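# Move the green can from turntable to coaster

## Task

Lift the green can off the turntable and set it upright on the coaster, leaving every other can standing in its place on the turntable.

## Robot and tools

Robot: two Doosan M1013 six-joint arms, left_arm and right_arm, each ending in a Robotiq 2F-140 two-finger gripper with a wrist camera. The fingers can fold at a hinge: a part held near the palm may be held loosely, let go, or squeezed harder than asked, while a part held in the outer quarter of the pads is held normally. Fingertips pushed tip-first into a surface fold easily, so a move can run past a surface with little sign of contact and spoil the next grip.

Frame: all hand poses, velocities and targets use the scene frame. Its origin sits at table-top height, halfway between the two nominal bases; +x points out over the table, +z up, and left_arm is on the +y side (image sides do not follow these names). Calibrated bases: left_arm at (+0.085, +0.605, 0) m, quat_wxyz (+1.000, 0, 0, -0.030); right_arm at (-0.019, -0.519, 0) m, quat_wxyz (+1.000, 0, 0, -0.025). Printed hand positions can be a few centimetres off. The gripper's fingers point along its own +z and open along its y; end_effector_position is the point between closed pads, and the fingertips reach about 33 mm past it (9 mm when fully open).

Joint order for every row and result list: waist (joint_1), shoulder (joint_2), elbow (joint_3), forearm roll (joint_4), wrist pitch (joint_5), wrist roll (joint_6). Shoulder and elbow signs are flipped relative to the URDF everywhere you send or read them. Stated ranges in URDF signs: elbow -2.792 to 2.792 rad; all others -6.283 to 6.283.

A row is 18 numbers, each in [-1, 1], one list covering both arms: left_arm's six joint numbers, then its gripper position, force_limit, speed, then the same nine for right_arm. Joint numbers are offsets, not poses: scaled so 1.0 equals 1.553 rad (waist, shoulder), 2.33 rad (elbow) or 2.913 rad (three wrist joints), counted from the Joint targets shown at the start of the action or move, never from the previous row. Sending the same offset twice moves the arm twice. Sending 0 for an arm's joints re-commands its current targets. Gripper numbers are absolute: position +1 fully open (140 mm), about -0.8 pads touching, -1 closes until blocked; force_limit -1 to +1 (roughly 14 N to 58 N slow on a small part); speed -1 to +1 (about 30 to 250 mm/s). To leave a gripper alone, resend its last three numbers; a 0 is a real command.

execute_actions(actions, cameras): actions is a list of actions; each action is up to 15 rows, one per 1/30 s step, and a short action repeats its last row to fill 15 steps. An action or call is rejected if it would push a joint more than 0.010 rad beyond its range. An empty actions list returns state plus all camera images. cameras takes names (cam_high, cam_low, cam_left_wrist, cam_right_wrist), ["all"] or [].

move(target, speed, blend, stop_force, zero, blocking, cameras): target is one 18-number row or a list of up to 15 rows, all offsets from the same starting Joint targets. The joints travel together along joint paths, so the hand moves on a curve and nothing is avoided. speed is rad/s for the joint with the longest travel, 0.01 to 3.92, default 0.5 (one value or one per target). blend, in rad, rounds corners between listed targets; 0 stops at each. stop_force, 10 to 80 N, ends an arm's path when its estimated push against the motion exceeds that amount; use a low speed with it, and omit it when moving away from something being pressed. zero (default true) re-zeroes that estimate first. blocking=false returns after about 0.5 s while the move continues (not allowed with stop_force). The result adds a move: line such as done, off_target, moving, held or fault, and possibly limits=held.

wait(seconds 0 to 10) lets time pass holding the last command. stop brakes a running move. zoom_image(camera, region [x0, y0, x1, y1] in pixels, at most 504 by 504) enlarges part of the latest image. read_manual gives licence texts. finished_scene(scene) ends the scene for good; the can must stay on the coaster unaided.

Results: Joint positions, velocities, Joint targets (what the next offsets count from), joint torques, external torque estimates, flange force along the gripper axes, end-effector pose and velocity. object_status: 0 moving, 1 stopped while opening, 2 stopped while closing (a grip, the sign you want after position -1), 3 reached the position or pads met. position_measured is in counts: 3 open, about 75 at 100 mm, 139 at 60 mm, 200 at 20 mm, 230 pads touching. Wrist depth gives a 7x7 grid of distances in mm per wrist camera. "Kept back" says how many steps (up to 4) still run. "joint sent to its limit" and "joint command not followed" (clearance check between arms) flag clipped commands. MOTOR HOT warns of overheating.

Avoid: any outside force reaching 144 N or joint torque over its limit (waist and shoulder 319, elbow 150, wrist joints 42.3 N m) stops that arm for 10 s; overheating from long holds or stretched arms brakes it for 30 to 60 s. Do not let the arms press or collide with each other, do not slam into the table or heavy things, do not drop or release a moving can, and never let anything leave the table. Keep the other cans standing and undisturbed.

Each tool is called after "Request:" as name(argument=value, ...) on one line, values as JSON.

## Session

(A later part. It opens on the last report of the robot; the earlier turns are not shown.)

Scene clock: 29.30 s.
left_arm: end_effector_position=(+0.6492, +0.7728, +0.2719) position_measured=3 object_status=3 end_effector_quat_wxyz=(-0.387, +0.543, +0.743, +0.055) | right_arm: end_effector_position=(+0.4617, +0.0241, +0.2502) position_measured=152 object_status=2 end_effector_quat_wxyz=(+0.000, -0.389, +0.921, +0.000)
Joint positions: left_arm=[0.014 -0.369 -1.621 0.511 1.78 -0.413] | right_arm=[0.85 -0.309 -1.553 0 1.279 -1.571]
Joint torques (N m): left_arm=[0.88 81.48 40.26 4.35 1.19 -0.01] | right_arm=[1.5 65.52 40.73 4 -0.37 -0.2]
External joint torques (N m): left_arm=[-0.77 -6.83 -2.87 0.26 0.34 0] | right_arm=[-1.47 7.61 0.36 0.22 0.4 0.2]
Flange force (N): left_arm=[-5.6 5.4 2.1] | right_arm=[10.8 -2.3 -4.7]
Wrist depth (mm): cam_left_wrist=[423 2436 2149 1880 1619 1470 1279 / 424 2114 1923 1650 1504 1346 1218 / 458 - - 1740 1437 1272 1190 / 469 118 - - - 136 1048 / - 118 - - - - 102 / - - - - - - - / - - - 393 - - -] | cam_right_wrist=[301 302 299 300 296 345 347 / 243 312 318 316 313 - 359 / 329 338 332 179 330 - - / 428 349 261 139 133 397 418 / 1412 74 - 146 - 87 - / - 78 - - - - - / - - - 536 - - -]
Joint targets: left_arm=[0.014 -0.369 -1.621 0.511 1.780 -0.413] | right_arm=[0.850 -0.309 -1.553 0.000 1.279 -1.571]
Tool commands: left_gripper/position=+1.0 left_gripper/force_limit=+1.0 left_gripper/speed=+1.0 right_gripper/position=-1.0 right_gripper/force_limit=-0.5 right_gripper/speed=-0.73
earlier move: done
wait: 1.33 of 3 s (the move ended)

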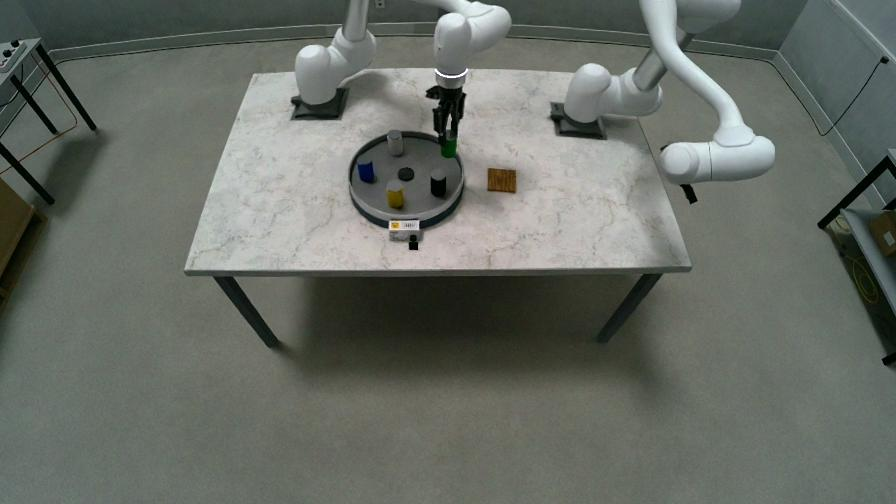

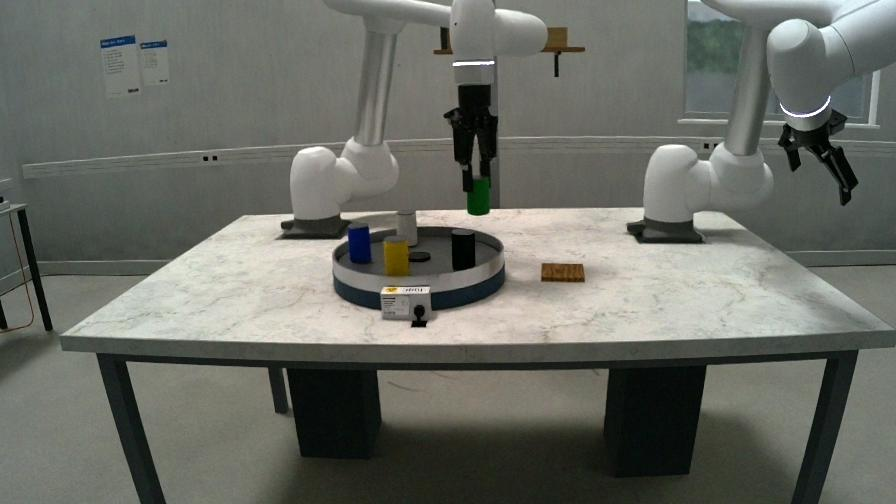

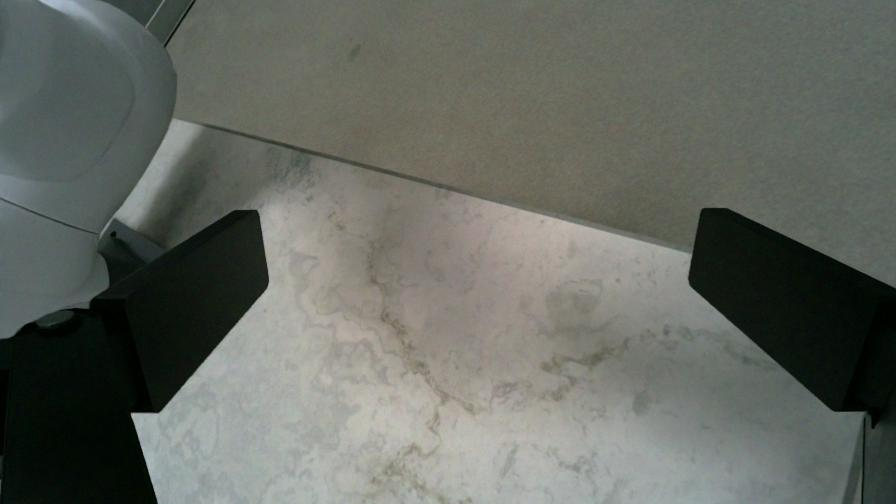

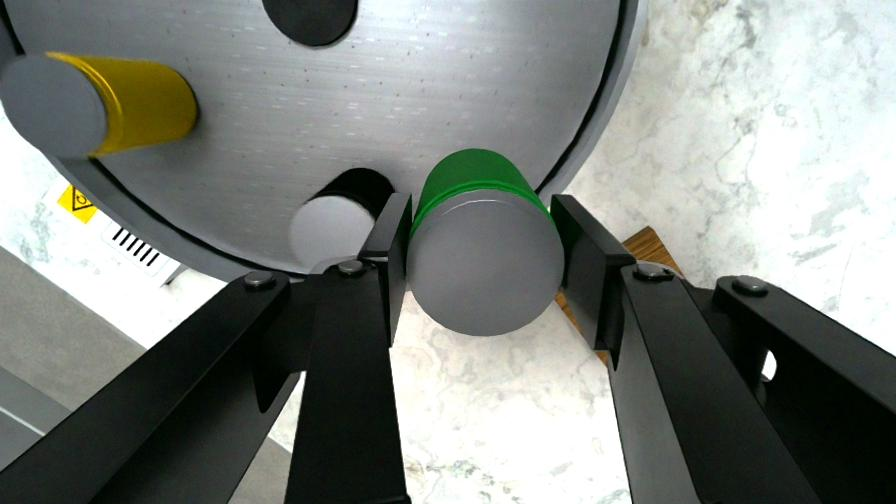

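Request:
move(target=[0,0,0,0,0,0,1,1,1, 0.1109,-0.1634,0.1376,0,0.0232,0,-1,-0.5,-0.73], speed=0.4, cameras=["cam_high","cam_low","cam_right_wrist"])

Request:
zoom_image(camera="cam_high", region=[430, 110, 570, 210])

Request:
zoom_image(camera="cam_low", region=[480, 180, 640, 300])

Scene clock: 30.93 s.
left_arm: end_effector_position=(+0.6492, +0.7728, +0.2719) position_measured=3 object_status=3 end_effector_quat_wxyz=(-0.387, +0.543, +0.743, +0.055) | right_arm: end_effector_position=(+0.4471, +0.2235, +0.2200) position_measured=152 object_status=2 end_effector_quat_wxyz=(+0.000, -0.467, +0.884, +0.000)
Joint positions: left_arm=[0.014 -0.369 -1.621 0.511 1.78 -0.413] | right_arm=[1.022 -0.563 -1.232 0 1.347 -1.571]
Joint torques (N m): left_arm=[1.04 81.62 40.31 4.27 1.19 0.05] | right_arm=[1.64 90.5 41.34 4.08 -0.35 -0.19]
External joint torques (N m): left_arm=[-1.01 -6.63 -2.76 0.35 0.34 -0.06] | right_arm=[-1.7 7.81 0.43 0.21 0.39 0.19]
Flange force (N): left_arm=[-5.7 5.1 1.8] | right_arm=[11.5 -2.2 -4.1]
Wrist depth (mm): cam_left_wrist=[426 2368 2131 1827 1629 1437 1285 / 421 2046 1952 1705 1531 1368 1218 / 457 - - 1579 1413 1266 1142 / 472 118 - - - 136 1070 / - 118 - - - 136 102 / - - - - 367 346 - / - - - 373 385 326 -] | cam_right_wrist=[273 277 321 - 316 - - / - - 344 329 - - 335 / 364 361 - 172 328 - - / 383 - 373 142 133 - - / 1364 74 - 148 - 87 386 / - 78 - 420 - - - / - - - 473 - - -]
Joint targets: left_arm=[0.014 -0.369 -1.621 0.511 1.780 -0.413] | right_arm=[1.022 -0.563 -1.232 0.000 1.347 -1.571]
move: done
Images, in order (width x height): cam_high 896x504, cam_low 896x504, cam_right_wrist 896x504.

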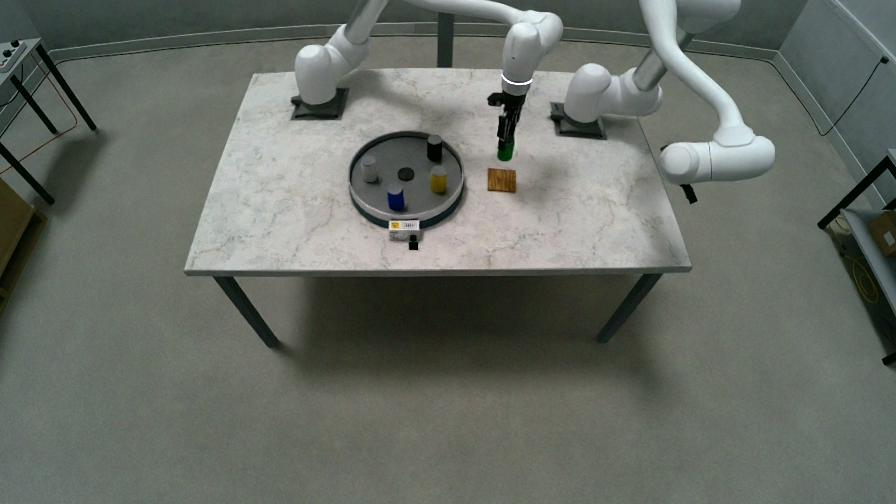

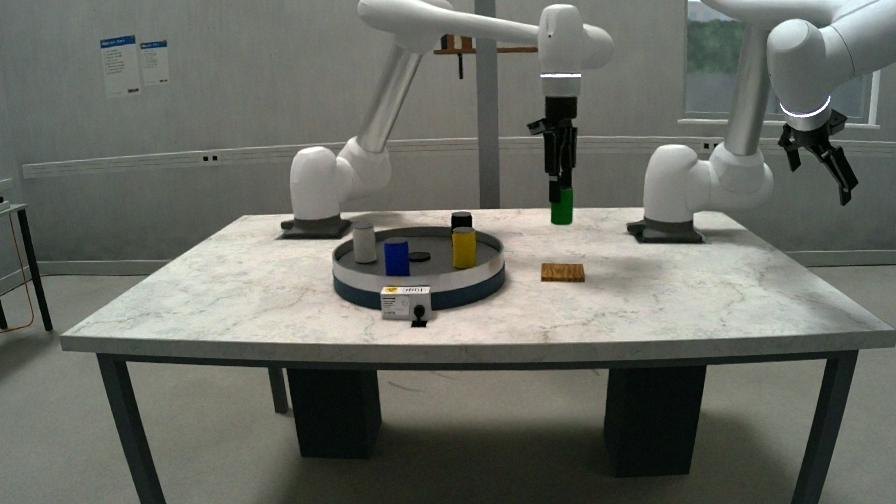

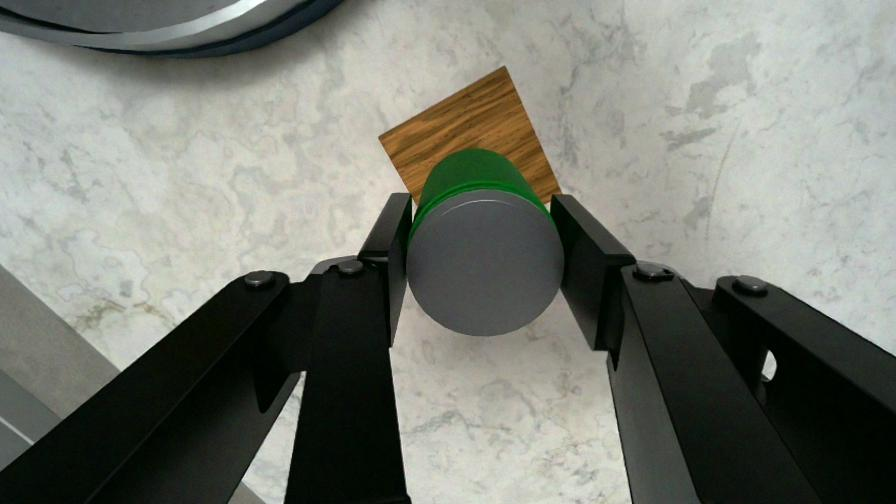

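Scaled by 3.600 from the camera's 896x504 image, which has a finer 1280x720 frame.

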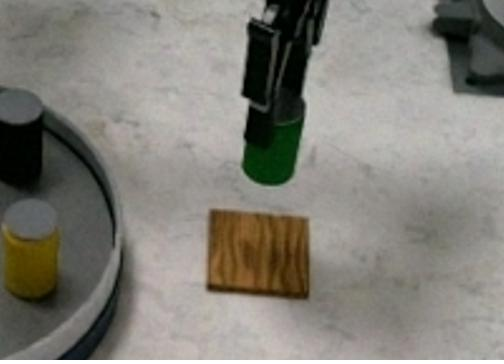

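Scaled by 3.150 from the camera's 896x504 image, which has a finer 1280x720 frame.

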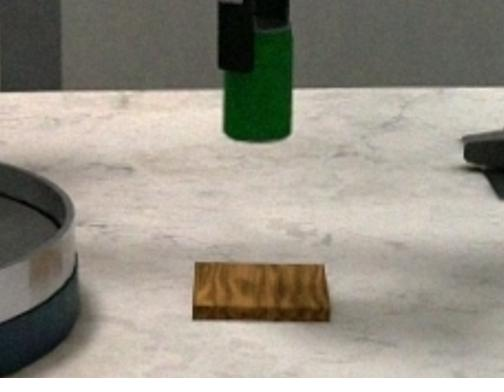

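Request:
move(target=[0,0,0,0,0,0,1,1,1, 0,-0.0392,-0.0440,0,-0.0561,0,-1,-0.5,-0.73], speed=0.25)

Request:
move(target=[0,0,0,0,0,0,1,1,1, 0,-0.0093,-0.0079,0,-0.0112,0,-1,-0.5,-0.73], speed=0.02, stop_force=10, cameras=["cam_high","cam_low","cam_right_wrist"])

Request:
zoom_image(camera="cam_low", region=[480, 180, 640, 300])

Request:
zoom_image(camera="cam_high", region=[430, 110, 570, 210])

Scene clock: 32.90 s.
left_arm: end_effector_position=(+0.6492, +0.7728, +0.2719) position_measured=3 object_status=3 end_effector_quat_wxyz=(-0.387, +0.543, +0.743, +0.055) | right_arm: end_effector_position=(+0.4493, +0.2266, +0.1118) position_measured=152 object_status=2 end_effector_quat_wxyz=(+0.000, -0.467, +0.884, +0.000)
Joint positions: left_arm=[0.014 -0.369 -1.621 0.511 1.78 -0.413] | right_arm=[1.022 -0.624 -1.335 0 1.184 -1.571]
Joint torques (N m): left_arm=[1.3 81.5 40.32 4.34 1.21 -0.02] | right_arm=[1.58 93.37 39.35 3.84 -0.35 -0.22]
External joint torques (N m): left_arm=[-1.16 -6.51 -2.86 0.28 0.32 0] | right_arm=[-1.61 8.08 0.26 0.22 0.4 0.22]
Flange force (N): left_arm=[-5.8 4.7 2.0] | right_arm=[11.3 -2.0 -5.9]
Wrist depth (mm): cam_left_wrist=[423 2413 2131 1909 1598 1429 1147 / 423 2205 1983 1740 1496 1332 1218 / 462 - - 1579 1413 1272 1142 / 471 120 - - - 136 1102 / - 119 - 444 - - 102 / - 111 - - - - - / - 470 419 397 351 323 -] | cam_right_wrist=[200 - - 222 220 - 219 / 239 - - 227 221 - 231 / 249 - - 188 231 258 - / - - - 144 138 256 254 / 282 74 - 151 148 87 - / - 78 - 293 294 - - / - - - - - - -]
Joint targets: left_arm=[0.014 -0.369 -1.621 0.511 1.780 -0.413] | right_arm=[1.022 -0.624 -1.335 0.000 1.183 -1.571]
move: done

Scene clock: 34.43 s.
left_arm: end_effector_position=(+0.6492, +0.7728, +0.2719) position_measured=3 object_status=3 end_effector_quat_wxyz=(-0.387, +0.543, +0.743, +0.055) | right_arm: end_effector_position=(+0.4493, +0.2267, +0.0992) position_measured=152 object_status=2 end_effector_quat_wxyz=(+0.000, -0.467, +0.884, +0.000)
Joint positions: left_arm=[0.014 -0.369 -1.621 0.511 1.78 -0.413] | right_arm=[1.022 -0.632 -1.345 0 1.165 -1.571]
Joint torques (N m): left_arm=[0.9 81.38 40.35 4.33 1.17 0.02] | right_arm=[1.33 75.73 30.31 3.81 -1.57 -0.18]
External joint torques (N m): left_arm=[-0.93 -7.25 -3.05 0.27 0.35 -0.03] | right_arm=[-1.26 25.58 8.84 0.22 1.62 0.18]
Flange force (N): left_arm=[-6.1 5.7 2.2] | right_arm=[14.1 -1.8 -26.4]
Wrist depth (mm): cam_left_wrist=[428 2610 2079 1814 1650 1478 1272 / 427 556 2030 1716 1470 1332 1235 / 457 - - 1639 1421 1248 1184 / 470 118 - - 410 136 1075 / - 118 491 - - - 102 / - - - 428 390 345 - / - - - 389 356 333 -] | cam_right_wrist=[187 - - - - - 208 / - 224 - 215 208 221 - / - - 222 188 219 - 230 / - 251 - 142 133 241 252 / 266 74 - 148 - 87 253 / - 78 - - - - - / - - - - - - -]
Joint targets: left_arm=[0.014 -0.369 -1.621 0.511 1.780 -0.413] | right_arm=[1.022 -0.632 -1.345 0.000 1.165 -1.571]
move: contact (right_arm); right_arm: the wrist pitch is farthest, 0.014 rad from its target
Images, in order (width x height): cam_high 896x504, cam_low 896x504, cam_right_wrist 896x504.

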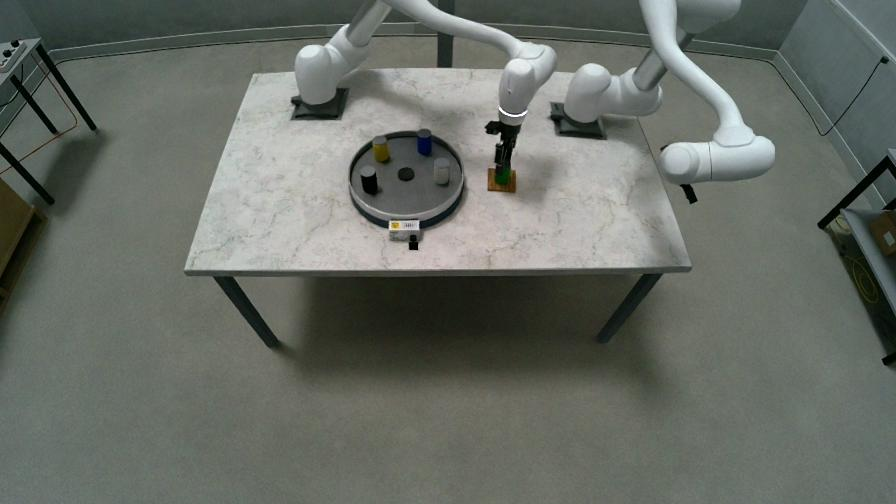

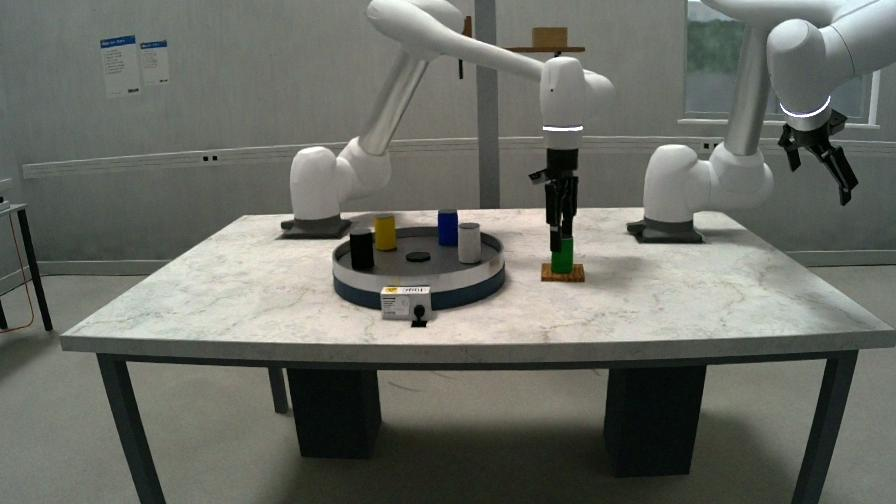

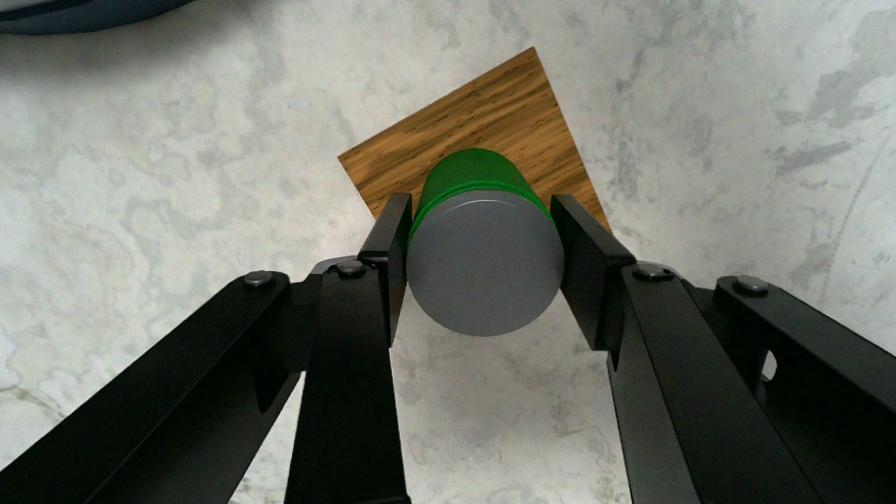

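Scaled by 3.150 from the camera's 896x504 image, which has a finer 1280x720 frame.

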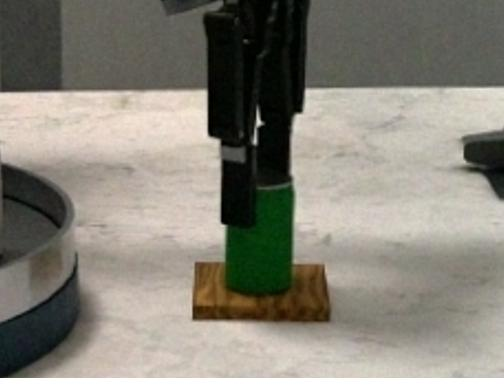

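Scaled by 3.600 from the camera's 896x504 image, which has a finer 1280x720 frame.

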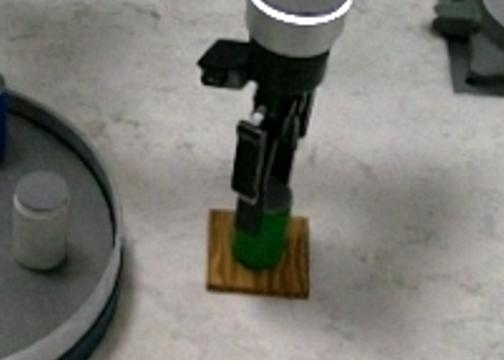

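Request:
move(target=[[0,0,0,0,0,0,1,1,1, 0,0.0003,0.0003,0,0.0004,0,0.3,-0.5,-0.6],[0,0,0,0,0,0,1,1,1, 0,0.0379,0.0475,0,0.0581,0,0.3,-0.5,-0.6]], speed=[0.05,0.35], cameras=["cam_high","cam_low","cam_right_wrist"])

Request:
zoom_image(camera="cam_low", region=[320, 180, 640, 340])

Request:
zoom_image(camera="cam_high", region=[330, 110, 570, 260])

Scene clock: 36.53 s.
left_arm: end_effector_position=(+0.6492, +0.7728, +0.2719) position_measured=3 object_status=3 end_effector_quat_wxyz=(-0.387, +0.543, +0.743, +0.055) | right_arm: end_effector_position=(+0.4493, +0.2267, +0.2096) position_measured=91 object_status=3 end_effector_quat_wxyz=(+0.000, -0.467, +0.884, +0.000)
Joint positions: left_arm=[0.014 -0.369 -1.621 0.511 1.78 -0.413] | right_arm=[1.022 -0.573 -1.235 0 1.334 -1.571]
Joint torques (N m): left_arm=[0.76 81.55 40.35 4.31 1.19 0.01] | right_arm=[1.79 89.77 40.47 4.12 -0.31 -0.19]
External joint torques (N m): left_arm=[-0.7 -6.77 -2.86 0.31 0.33 -0.03] | right_arm=[-1.89 8.6 0.99 0.14 0.35 0.19]
Flange force (N): left_arm=[-5.5 5.4 2.2] | right_arm=[11.3 -2.4 -5.2]
Wrist depth (mm): cam_left_wrist=[442 2583 2114 1853 1629 1437 1298 / 432 2263 1967 1716 1504 1368 1201 / 461 - - 1569 1421 1285 1162 / 469 118 - - 445 136 1079 / - 118 - - 394 359 102 / - - - - 369 352 - / - - - - 357 - -] | cam_right_wrist=[260 259 - 309 - 310 - / 332 328 332 321 - - - / 350 - 344 - 339 - - / - - 135 372 364 119 - / - 87 118 - 390 107 85 / - - - - - - - / - - - - 439 - -]
Joint targets: left_arm=[0.014 -0.369 -1.621 0.511 1.780 -0.413] | right_arm=[1.022 -0.573 -1.235 0.000 1.334 -1.571]
move: done
Images, in order (width x height): cam_high 896x504, cam_low 896x504, cam_right_wrist 896x504.

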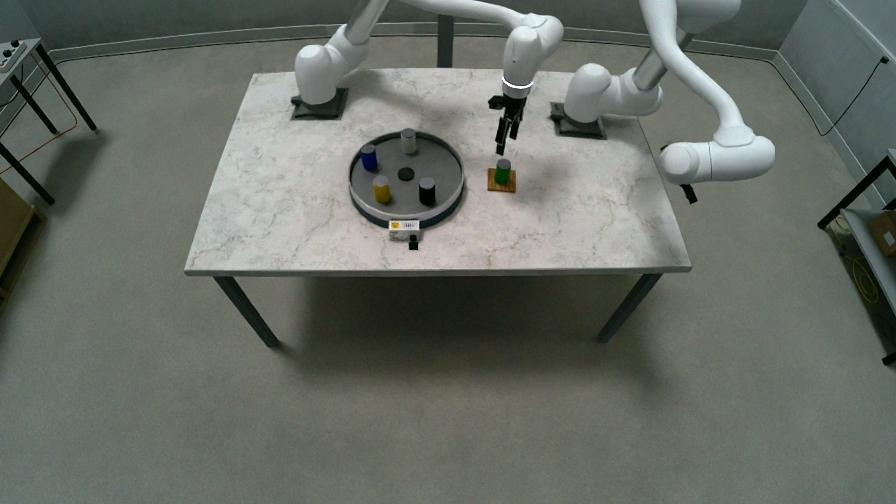

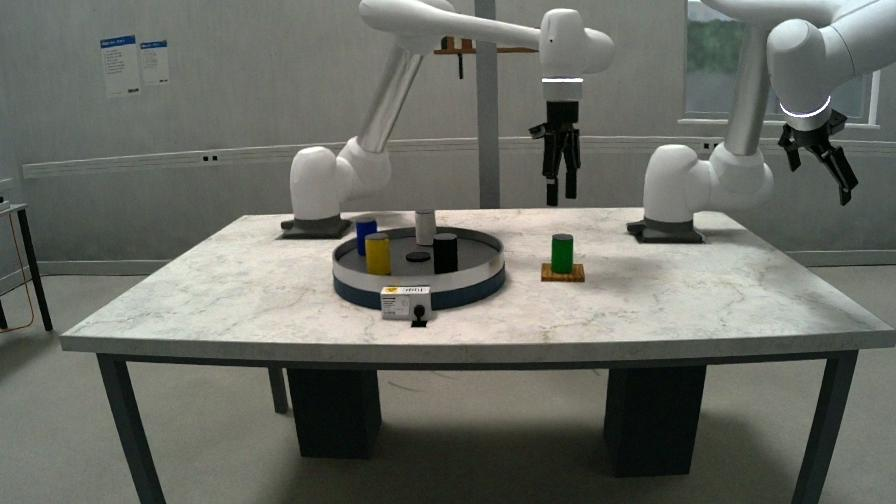

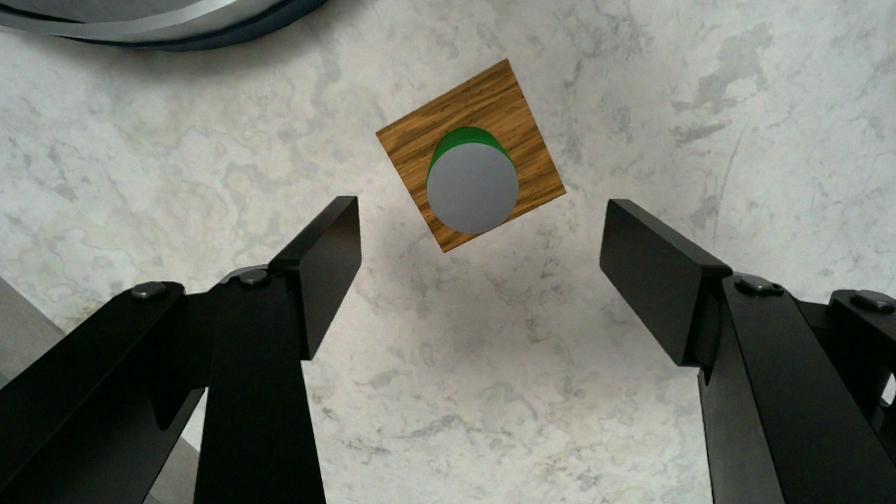

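Scaled by 1.575 from the camera's 896x504 image, which has a finer 1280x720 frame.

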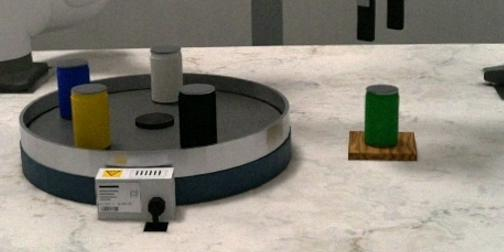

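Scaled by 2.100 from the camera's 896x504 image, which has a finer 1280x720 frame.

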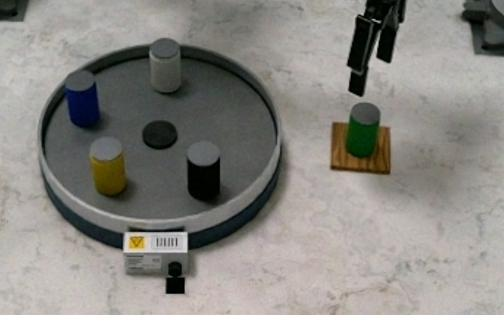

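Request:
finished_scene(scene=1)

The scene is finished: the task was done.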